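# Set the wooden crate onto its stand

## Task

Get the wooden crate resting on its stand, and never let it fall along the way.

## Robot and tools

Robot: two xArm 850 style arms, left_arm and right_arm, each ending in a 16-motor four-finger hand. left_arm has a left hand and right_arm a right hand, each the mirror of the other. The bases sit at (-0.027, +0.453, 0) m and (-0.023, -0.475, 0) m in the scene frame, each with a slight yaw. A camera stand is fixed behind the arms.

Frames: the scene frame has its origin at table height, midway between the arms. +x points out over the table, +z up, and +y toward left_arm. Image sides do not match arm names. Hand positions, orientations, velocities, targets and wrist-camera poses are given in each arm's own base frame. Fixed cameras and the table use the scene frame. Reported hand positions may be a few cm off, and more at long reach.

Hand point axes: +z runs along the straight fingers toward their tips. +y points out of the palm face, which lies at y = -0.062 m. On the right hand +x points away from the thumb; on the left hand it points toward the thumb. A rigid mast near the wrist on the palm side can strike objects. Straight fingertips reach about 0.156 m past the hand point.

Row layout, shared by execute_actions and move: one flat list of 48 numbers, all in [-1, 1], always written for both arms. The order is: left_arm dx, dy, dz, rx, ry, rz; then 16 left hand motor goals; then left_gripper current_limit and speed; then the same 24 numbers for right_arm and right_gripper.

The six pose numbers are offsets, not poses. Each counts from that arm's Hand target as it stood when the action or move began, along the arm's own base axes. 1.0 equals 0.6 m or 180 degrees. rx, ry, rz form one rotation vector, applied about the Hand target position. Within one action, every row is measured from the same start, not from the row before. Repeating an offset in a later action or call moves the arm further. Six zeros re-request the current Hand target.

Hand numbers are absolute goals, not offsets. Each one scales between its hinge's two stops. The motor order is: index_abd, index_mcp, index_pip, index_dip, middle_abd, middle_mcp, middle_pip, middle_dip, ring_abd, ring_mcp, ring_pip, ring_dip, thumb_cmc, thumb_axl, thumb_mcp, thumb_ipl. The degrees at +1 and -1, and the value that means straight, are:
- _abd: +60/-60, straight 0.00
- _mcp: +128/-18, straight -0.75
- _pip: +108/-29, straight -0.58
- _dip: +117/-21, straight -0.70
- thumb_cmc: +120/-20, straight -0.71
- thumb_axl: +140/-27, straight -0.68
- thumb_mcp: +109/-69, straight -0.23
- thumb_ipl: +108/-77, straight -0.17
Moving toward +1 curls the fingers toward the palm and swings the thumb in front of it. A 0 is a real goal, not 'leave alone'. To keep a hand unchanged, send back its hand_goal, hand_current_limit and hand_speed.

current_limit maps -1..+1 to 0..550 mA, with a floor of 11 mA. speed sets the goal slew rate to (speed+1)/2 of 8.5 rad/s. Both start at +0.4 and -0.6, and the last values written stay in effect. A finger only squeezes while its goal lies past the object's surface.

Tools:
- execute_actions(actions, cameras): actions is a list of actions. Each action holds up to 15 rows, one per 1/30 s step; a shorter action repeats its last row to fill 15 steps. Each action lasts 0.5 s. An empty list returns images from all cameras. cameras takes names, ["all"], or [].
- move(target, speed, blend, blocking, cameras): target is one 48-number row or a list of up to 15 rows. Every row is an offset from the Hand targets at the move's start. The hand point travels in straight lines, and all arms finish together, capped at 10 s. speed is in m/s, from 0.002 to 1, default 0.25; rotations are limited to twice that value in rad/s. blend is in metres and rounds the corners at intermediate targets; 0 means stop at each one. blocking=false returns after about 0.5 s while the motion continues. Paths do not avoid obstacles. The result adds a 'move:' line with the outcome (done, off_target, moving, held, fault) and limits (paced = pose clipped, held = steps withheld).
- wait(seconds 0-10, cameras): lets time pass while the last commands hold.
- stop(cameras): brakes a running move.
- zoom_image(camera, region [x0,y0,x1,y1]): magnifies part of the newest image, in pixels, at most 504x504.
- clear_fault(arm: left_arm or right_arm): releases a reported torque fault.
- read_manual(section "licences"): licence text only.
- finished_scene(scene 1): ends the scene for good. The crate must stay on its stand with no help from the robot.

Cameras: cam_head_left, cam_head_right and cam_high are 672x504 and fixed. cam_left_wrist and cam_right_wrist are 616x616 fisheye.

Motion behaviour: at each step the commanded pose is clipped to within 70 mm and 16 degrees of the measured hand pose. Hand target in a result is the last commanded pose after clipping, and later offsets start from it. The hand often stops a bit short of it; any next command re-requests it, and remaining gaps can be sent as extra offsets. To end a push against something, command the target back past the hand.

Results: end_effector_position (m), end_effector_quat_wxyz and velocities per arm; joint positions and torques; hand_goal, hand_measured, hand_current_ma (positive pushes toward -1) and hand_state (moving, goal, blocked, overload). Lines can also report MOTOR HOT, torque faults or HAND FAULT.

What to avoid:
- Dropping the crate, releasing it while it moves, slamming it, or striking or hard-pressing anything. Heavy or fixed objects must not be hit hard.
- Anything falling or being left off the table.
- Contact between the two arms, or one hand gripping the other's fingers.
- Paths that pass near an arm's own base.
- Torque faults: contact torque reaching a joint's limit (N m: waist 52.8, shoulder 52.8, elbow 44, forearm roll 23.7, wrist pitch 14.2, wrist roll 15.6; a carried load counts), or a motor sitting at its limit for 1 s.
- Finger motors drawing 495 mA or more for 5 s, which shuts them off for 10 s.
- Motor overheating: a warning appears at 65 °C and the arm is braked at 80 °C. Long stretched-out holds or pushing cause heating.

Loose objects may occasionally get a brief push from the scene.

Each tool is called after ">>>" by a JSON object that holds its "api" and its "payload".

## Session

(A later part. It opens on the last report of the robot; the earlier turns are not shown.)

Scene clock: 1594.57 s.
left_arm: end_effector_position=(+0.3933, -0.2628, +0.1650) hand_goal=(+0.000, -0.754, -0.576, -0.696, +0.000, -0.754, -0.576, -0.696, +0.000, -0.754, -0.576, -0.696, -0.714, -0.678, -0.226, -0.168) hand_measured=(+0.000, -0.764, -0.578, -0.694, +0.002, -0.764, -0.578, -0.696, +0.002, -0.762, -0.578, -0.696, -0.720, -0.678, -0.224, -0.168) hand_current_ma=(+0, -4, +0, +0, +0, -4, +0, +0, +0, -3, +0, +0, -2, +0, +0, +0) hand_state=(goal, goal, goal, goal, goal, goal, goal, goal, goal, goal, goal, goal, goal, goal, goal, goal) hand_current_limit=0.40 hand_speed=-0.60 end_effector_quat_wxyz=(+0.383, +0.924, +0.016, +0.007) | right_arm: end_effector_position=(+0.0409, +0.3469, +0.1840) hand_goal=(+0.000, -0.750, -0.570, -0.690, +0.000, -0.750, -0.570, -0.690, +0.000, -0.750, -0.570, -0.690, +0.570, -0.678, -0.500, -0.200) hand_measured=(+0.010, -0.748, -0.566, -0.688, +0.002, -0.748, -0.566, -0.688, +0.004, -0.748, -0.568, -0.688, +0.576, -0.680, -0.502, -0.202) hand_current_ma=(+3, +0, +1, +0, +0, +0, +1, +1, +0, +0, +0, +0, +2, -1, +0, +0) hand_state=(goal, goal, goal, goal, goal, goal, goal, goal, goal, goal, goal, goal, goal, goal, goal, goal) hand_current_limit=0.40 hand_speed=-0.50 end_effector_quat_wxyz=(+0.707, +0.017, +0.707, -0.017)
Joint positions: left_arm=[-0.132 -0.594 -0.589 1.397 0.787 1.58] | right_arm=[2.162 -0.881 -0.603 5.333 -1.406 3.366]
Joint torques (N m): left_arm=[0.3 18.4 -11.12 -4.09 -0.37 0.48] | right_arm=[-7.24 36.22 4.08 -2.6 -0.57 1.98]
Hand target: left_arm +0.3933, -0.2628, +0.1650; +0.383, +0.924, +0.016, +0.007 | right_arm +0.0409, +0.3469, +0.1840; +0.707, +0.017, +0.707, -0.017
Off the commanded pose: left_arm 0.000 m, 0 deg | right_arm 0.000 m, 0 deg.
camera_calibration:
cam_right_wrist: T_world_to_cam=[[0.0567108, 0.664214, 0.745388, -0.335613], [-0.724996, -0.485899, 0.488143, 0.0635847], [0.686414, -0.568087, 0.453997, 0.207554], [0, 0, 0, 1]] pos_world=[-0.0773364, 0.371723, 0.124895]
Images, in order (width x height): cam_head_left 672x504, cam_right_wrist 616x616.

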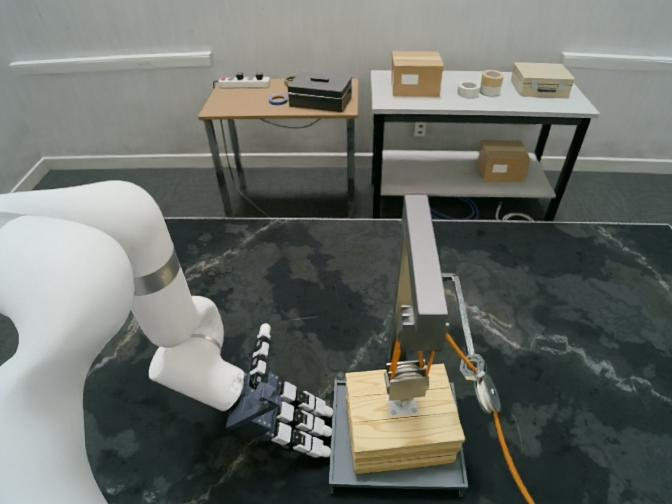

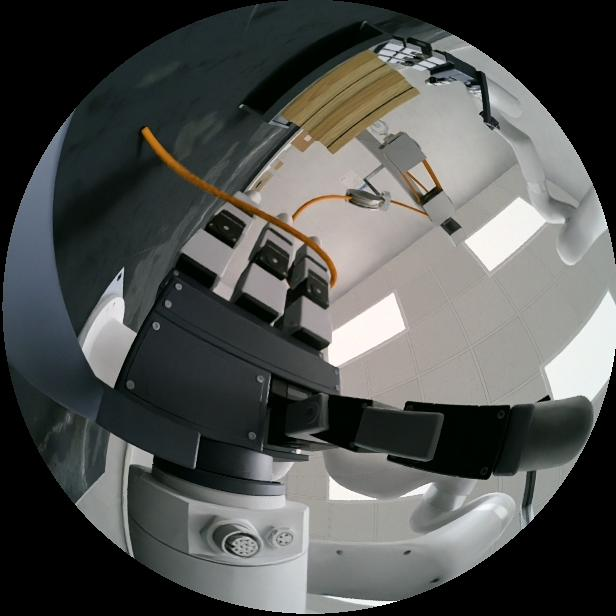

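>>> {"api": "move", "payload": {"target": [-0.006,0.1667,0.05,0,0,0, 0,-0.754,-0.576,-0.696,0,-0.754,-0.576,-0.696,0,-0.754,-0.576,-0.696,-0.714,-0.678,-0.226,-0.168,0.4,-0.6, -0.2,0.0,-0.05,0,0,0, 0,-0.75,-0.57,-0.69,0,-0.75,-0.57,-0.69,0,-0.75,-0.57,-0.69,0.571,-0.678,-0.5,-0.2,0.4,-0.5], "speed": 0.12, "cameras": ["cam_head_left","cam_head_right","cam_right_wrist","cam_high","cam_left_wrist"]}}

>>> {"api": "zoom_image", "payload": {"camera": "cam_head_left", "region": [260, 320, 560, 504]}}

>>> {"api": "zoom_image", "payload": {"camera": "cam_high", "region": [320, 150, 560, 450]}}

Scene clock: 1603.03 s.
left_arm: end_effector_position=(+0.3897, -0.1628, +0.1950) hand_goal=(+0.000, -0.754, -0.576, -0.696, +0.000, -0.754, -0.576, -0.696, +0.000, -0.754, -0.576, -0.696, -0.714, -0.678, -0.226, -0.168) hand_measured=(+0.000, -0.764, -0.578, -0.694, +0.002, -0.764, -0.578, -0.696, +0.002, -0.762, -0.578, -0.696, -0.720, -0.678, -0.224, -0.168) hand_current_ma=(+0, -4, +0, +0, +0, -4, +0, +0, +0, -3, +0, +0, -2, +0, +0, +0) hand_state=(goal, goal, goal, goal, goal, goal, goal, goal, goal, goal, goal, goal, goal, goal, goal, goal) hand_current_limit=0.40 hand_speed=-0.60 end_effector_quat_wxyz=(+0.383, +0.924, +0.016, +0.007) | right_arm: end_effector_position=(-0.0791, +0.3469, +0.1540) hand_goal=(+0.000, -0.750, -0.570, -0.690, +0.000, -0.750, -0.570, -0.690, +0.000, -0.750, -0.570, -0.690, +0.570, -0.678, -0.500, -0.200) hand_measured=(+0.010, -0.748, -0.568, -0.688, +0.002, -0.748, -0.566, -0.688, +0.004, -0.748, -0.568, -0.688, +0.576, -0.680, -0.502, -0.202) hand_current_ma=(+3, +0, +0, +0, +0, +0, +1, +1, +0, +0, +0, +0, +2, -1, +0, +0) hand_state=(goal, goal, goal, goal, goal, goal, goal, goal, goal, goal, goal, goal, goal, goal, goal, goal) hand_current_limit=0.40 hand_speed=-0.50 end_effector_quat_wxyz=(+0.707, +0.017, +0.707, -0.017)
Joint positions: left_arm=[0.144 -0.5 -0.562 1.738 0.794 1.486] | right_arm=[2.409 -0.996 -0.836 5.592 -1.447 3.243]
Joint torques (N m): left_arm=[13.39 31.2 -14.66 5.33 3.21 -1.14] | right_arm=[7.62 21.74 -14.63 3.2 -4.07 -1.68]
Hand target: left_arm +0.3897, -0.1628, +0.1950; +0.383, +0.924, +0.016, +0.007 | right_arm -0.0791, +0.3469, +0.1540; +0.707, +0.017, +0.707, -0.017
Off the commanded pose: left_arm 0.000 m, 0 deg | right_arm 0.000 m, 0 deg.
move: done
camera_calibration:
cam_left_wrist: T_world_to_cam=[[-0.781596, 0.408138, -0.471732, 0.435396], [0.408613, 0.906392, 0.107185, -0.0717914], [0.47132, -0.108981, -0.875203, 0.101954], [0, 0, 0, 1]] pos_world=[0.321586, -0.101519, 0.302315]
cam_right_wrist: T_world_to_cam=[[0.0567588, 0.66424, 0.745361, -0.306444], [-0.725043, -0.485817, 0.488155, -0.00881156], [0.686361, -0.568126, 0.454028, 0.303545], [0, 0, 0, 1]] pos_world=[-0.197337, 0.371723, 0.0948953]

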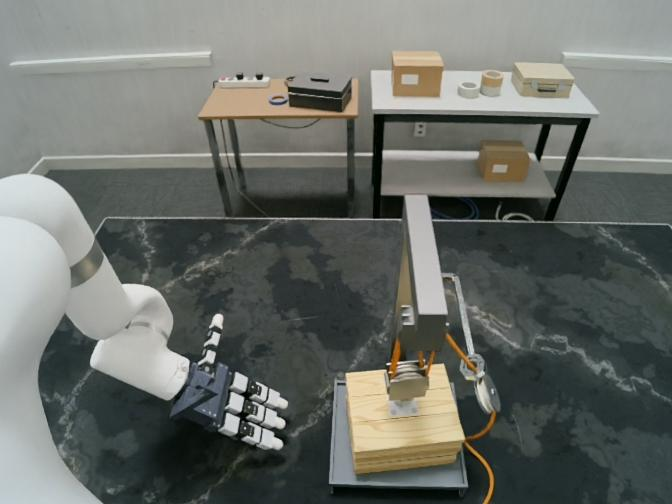

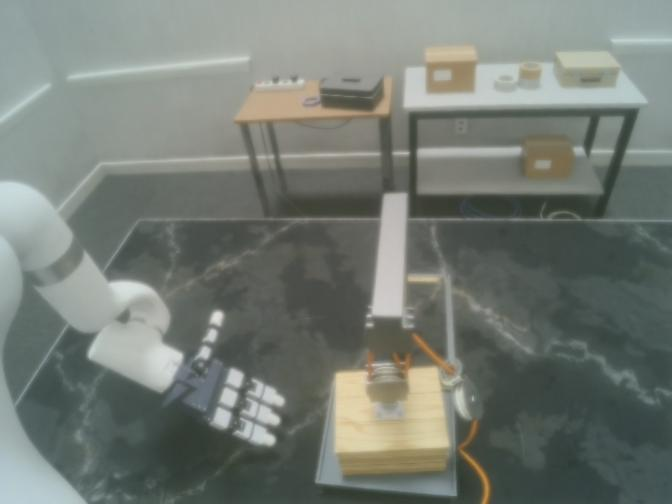

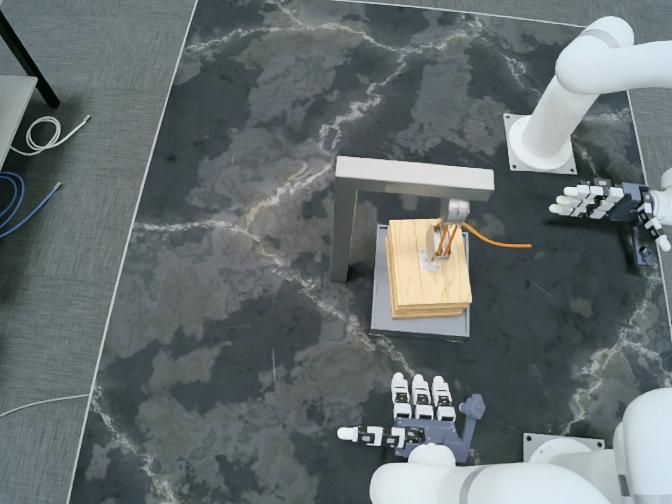

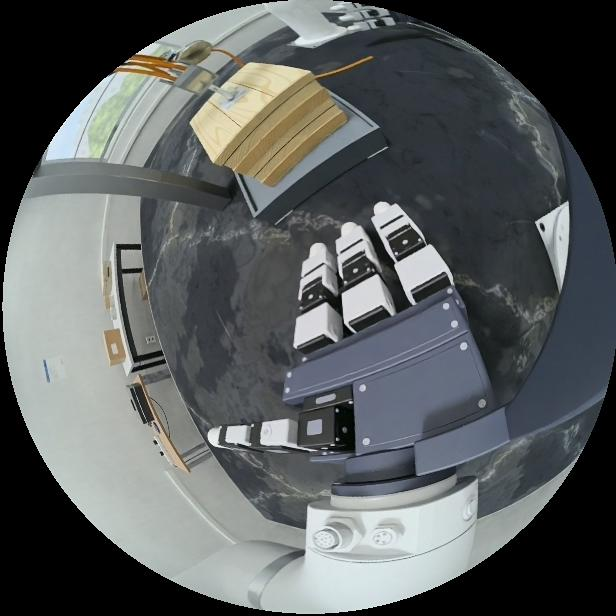

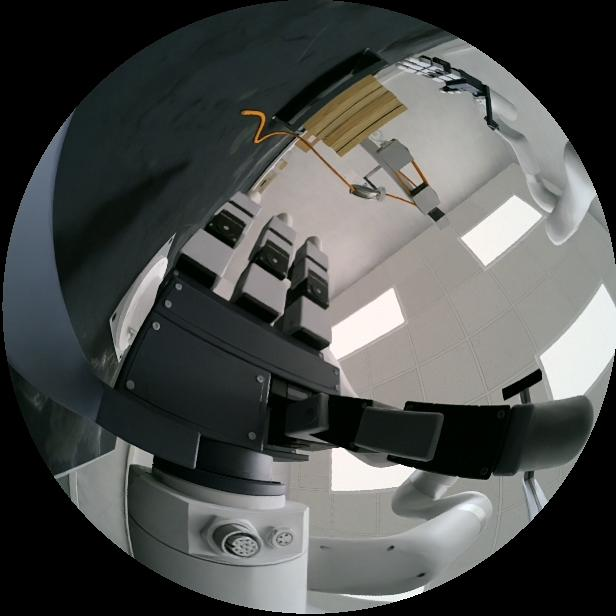

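Scaled by 1.680 from the camera's 672x504 image, which has a finer 960x720 frame.

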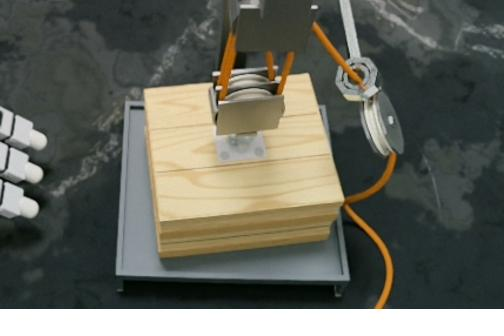

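Scaled by 1.680 from the camera's 672x504 image, which has a finer 960x720 frame.

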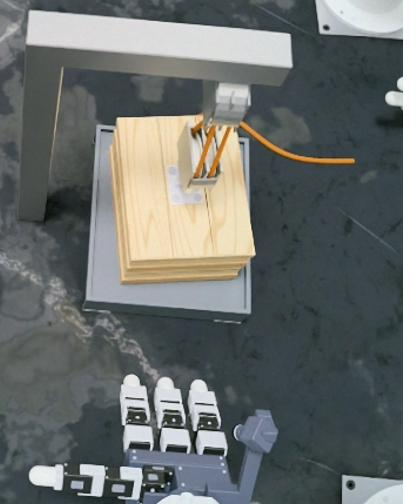

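>>> {"api": "wait", "payload": {"seconds": 0.5, "cameras": ["cam_head_left", "cam_high"]}}

Scene clock: 1607.83 s.
left_arm: end_effector_position=(+0.3897, -0.1628, +0.1950) hand_goal=(+0.000, -0.754, -0.576, -0.696, +0.000, -0.754, -0.576, -0.696, +0.000, -0.754, -0.576, -0.696, -0.714, -0.678, -0.226, -0.168) hand_measured=(+0.000, -0.764, -0.578, -0.694, +0.002, -0.764, -0.578, -0.696, +0.002, -0.762, -0.578, -0.696, -0.720, -0.678, -0.224, -0.168) hand_current_ma=(+0, -4, +0, +0, +0, -4, +0, +0, +0, -3, +0, +0, -2, +0, +0, +0) hand_state=(goal, goal, goal, goal, goal, goal, goal, goal, goal, goal, goal, goal, goal, goal, goal, goal) hand_current_limit=0.40 hand_speed=-0.60 end_effector_quat_wxyz=(+0.383, +0.924, +0.016, +0.007) | right_arm: end_effector_position=(-0.0791, +0.3469, +0.1540) hand_goal=(+0.000, -0.750, -0.570, -0.690, +0.000, -0.750, -0.570, -0.690, +0.000, -0.750, -0.570, -0.690, +0.570, -0.678, -0.500, -0.200) hand_measured=(+0.010, -0.748, -0.568, -0.688, +0.002, -0.748, -0.566, -0.688, +0.004, -0.748, -0.568, -0.688, +0.576, -0.680, -0.502, -0.202) hand_current_ma=(+3, +0, +0, +0, +0, +0, +1, +1, +0, +0, +0, +0, +2, -1, +0, +0) hand_state=(goal, goal, goal, goal, goal, goal, goal, goal, goal, goal, goal, goal, goal, goal, goal, goal) hand_current_limit=0.40 hand_speed=-0.50 end_effector_quat_wxyz=(+0.707, +0.017, +0.707, -0.017)
Joint positions: left_arm=[0.144 -0.5 -0.562 1.738 0.794 1.486] | right_arm=[2.409 -0.996 -0.836 5.592 -1.447 3.243]
Joint torques (N m): left_arm=[12.93 30.19 -13.97 4.96 3.11 -1.08] | right_arm=[7.5 21.83 -14.98 3.25 -3.96 -1.61]
Hand target: left_arm +0.3897, -0.1628, +0.1950; +0.383, +0.924, +0.016, +0.007 | right_arm -0.0791, +0.3469, +0.1540; +0.707, +0.017, +0.707, -0.017
Off the commanded pose: left_arm 0.000 m, 0 deg | right_arm 0.000 m, 0 deg.
wait: 0.50 s; at rest from the start
Images, in order (width x height): cam_head_left 672x504, cam_high 672x504.

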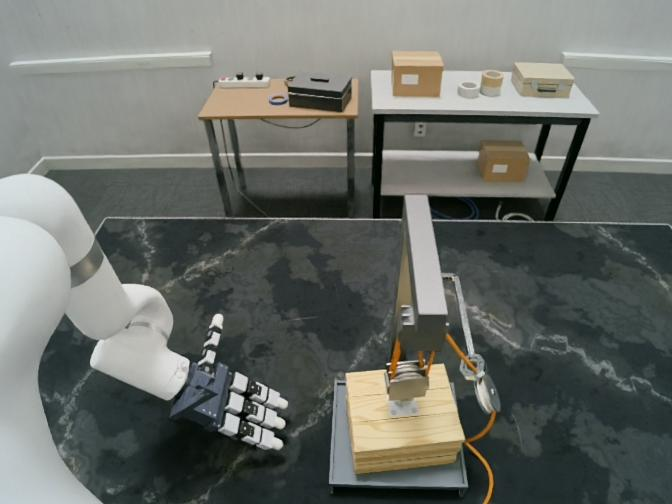

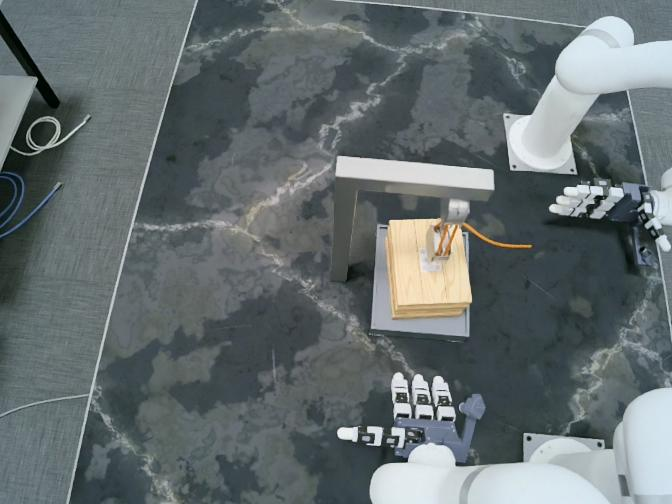

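>>> {"api": "zoom_image", "payload": {"camera": "cam_high", "region": [340, 200, 500, 350]}}

>>> {"api": "zoom_image", "payload": {"camera": "cam_head_left", "region": [310, 340, 510, 504]}}

Scaled by 3.150 from the camera's 672x504 image, which has a finer 960x720 frame.

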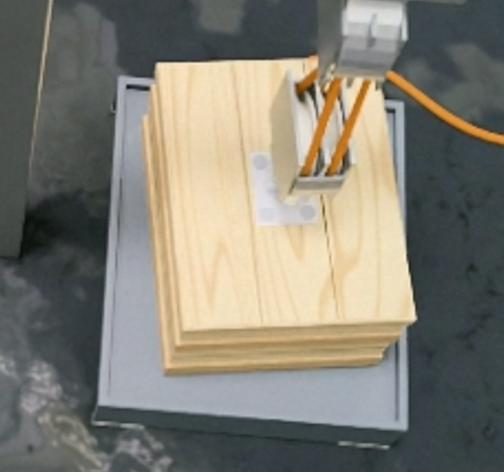

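Scaled by 2.520 from the camera's 672x504 image, which has a finer 960x720 frame.

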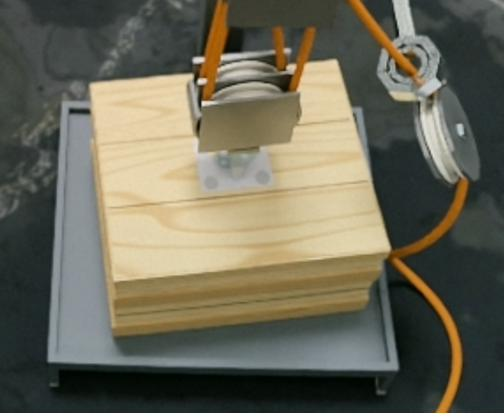

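>>> {"api": "wait", "payload": {"seconds": 0.1, "cameras": ["cam_head_right", "cam_left_wrist"]}}

>>> {"api": "zoom_image", "payload": {"camera": "cam_head_right", "region": [260, 320, 440, 490]}}

Scene clock: 1628.40 s.
left_arm: end_effector_position=(+0.3897, -0.1628, +0.1950) hand_goal=(+0.000, -0.754, -0.576, -0.696, +0.000, -0.754, -0.576, -0.696, +0.000, -0.754, -0.576, -0.696, -0.714, -0.678, -0.226, -0.168) hand_measured=(+0.000, -0.764, -0.578, -0.694, +0.002, -0.764, -0.578, -0.696, +0.002, -0.762, -0.578, -0.696, -0.720, -0.678, -0.224, -0.168) hand_current_ma=(+0, -4, +0, +0, +0, -4, +0, +0, +0, -3, +0, +0, -2, +0, +0, +0) hand_state=(goal, goal, goal, goal, goal, goal, goal, goal, goal, goal, goal, goal, goal, goal, goal, goal) hand_current_limit=0.40 hand_speed=-0.60 end_effector_quat_wxyz=(+0.383, +0.924, +0.016, +0.007) | right_arm: end_effector_position=(-0.0791, +0.3469, +0.1540) hand_goal=(+0.000, -0.750, -0.570, -0.690, +0.000, -0.750, -0.570, -0.690, +0.000, -0.750, -0.570, -0.690, +0.570, -0.678, -0.500, -0.200) hand_measured=(+0.010, -0.748, -0.568, -0.688, +0.002, -0.748, -0.566, -0.688, +0.004, -0.748, -0.568, -0.688, +0.576, -0.680, -0.502, -0.202) hand_current_ma=(+3, +0, +0, +0, +0, +0, +1, +1, +0, +0, +0, +0, +2, -1, +0, +0) hand_state=(goal, goal, goal, goal, goal, goal, goal, goal, goal, goal, goal, goal, goal, goal, goal, goal) hand_current_limit=0.40 hand_speed=-0.50 end_effector_quat_wxyz=(+0.707, +0.017, +0.707, -0.017)
Joint positions: left_arm=[0.144 -0.5 -0.562 1.738 0.794 1.486] | right_arm=[2.409 -0.996 -0.836 5.592 -1.447 3.243]
Joint torques (N m): left_arm=[13.22 30.97 -14.27 5.19 3.07 -1.01] | right_arm=[7.27 21.4 -14.58 3.45 -3.98 -1.6]
Hand target: left_arm +0.3897, -0.1628, +0.1950; +0.383, +0.924, +0.016, +0.007 | right_arm -0.0791, +0.3469, +0.1540; +0.707, +0.017, +0.707, -0.017
Off the commanded pose: left_arm 0.000 m, 0 deg | right_arm 0.000 m, 0 deg.
wait: 0.10 s; at rest from the start
camera_calibration:
cam_left_wrist: T_world_to_cam=[[-0.781577, 0.408181, -0.471726, 0.435392], [0.408651, 0.906373, 0.107208, -0.0718123], [0.47132, -0.10898, -0.875203, 0.101954], [0, 0, 0, 1]] pos_world=[0.321585, -0.101519, 0.302315]
Images, in order (width x height): cam_head_right 672x504, cam_left_wrist 616x616.

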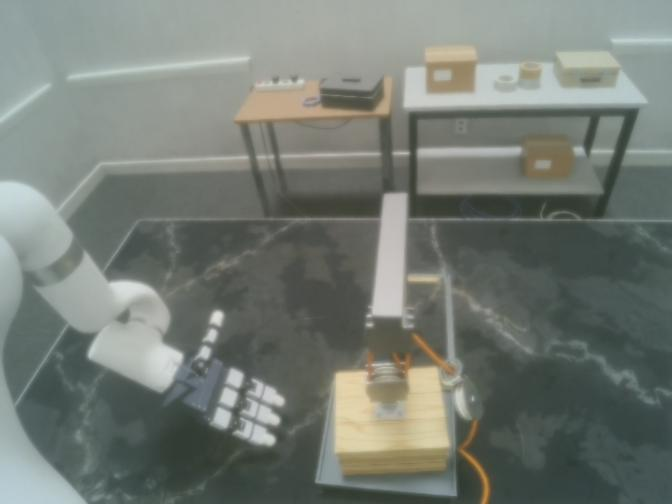

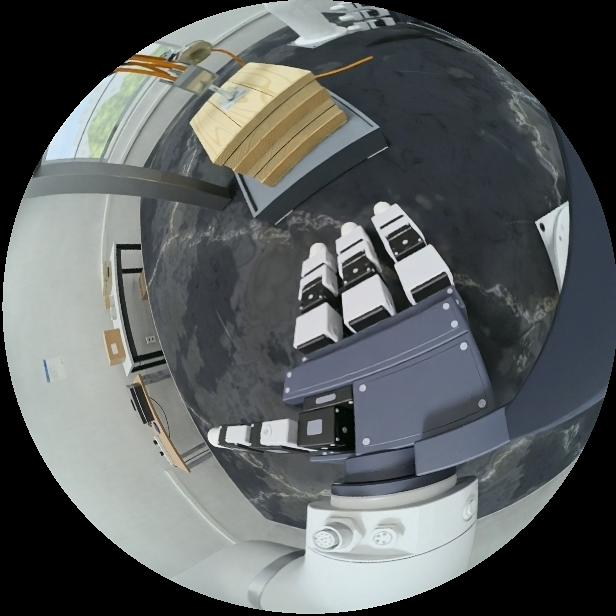

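Scaled by 2.800 from the camera's 672x504 image, which has a finer 960x720 frame.

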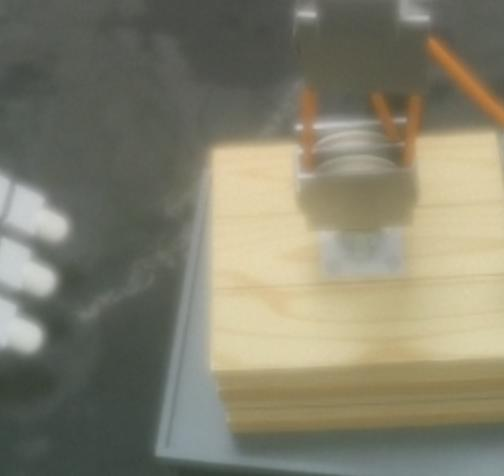

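>>> {"api": "zoom_image", "payload": {"camera": "cam_left_wrist", "region": [180, 40, 400, 240]}}

Scaled by 2.291 from the camera's 616x616 image, which has a finer 880x880 frame.

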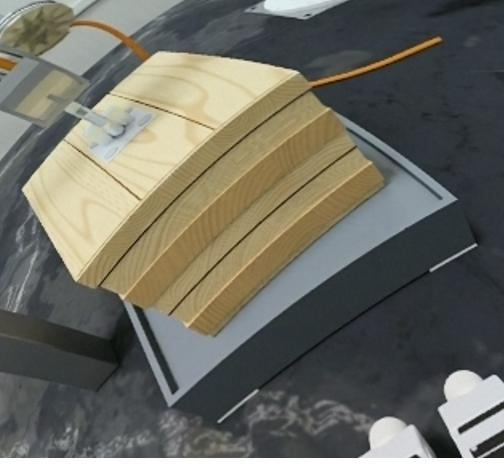

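>>> {"api": "finished_scene", "payload": {}}

The scene is finished: the task was done.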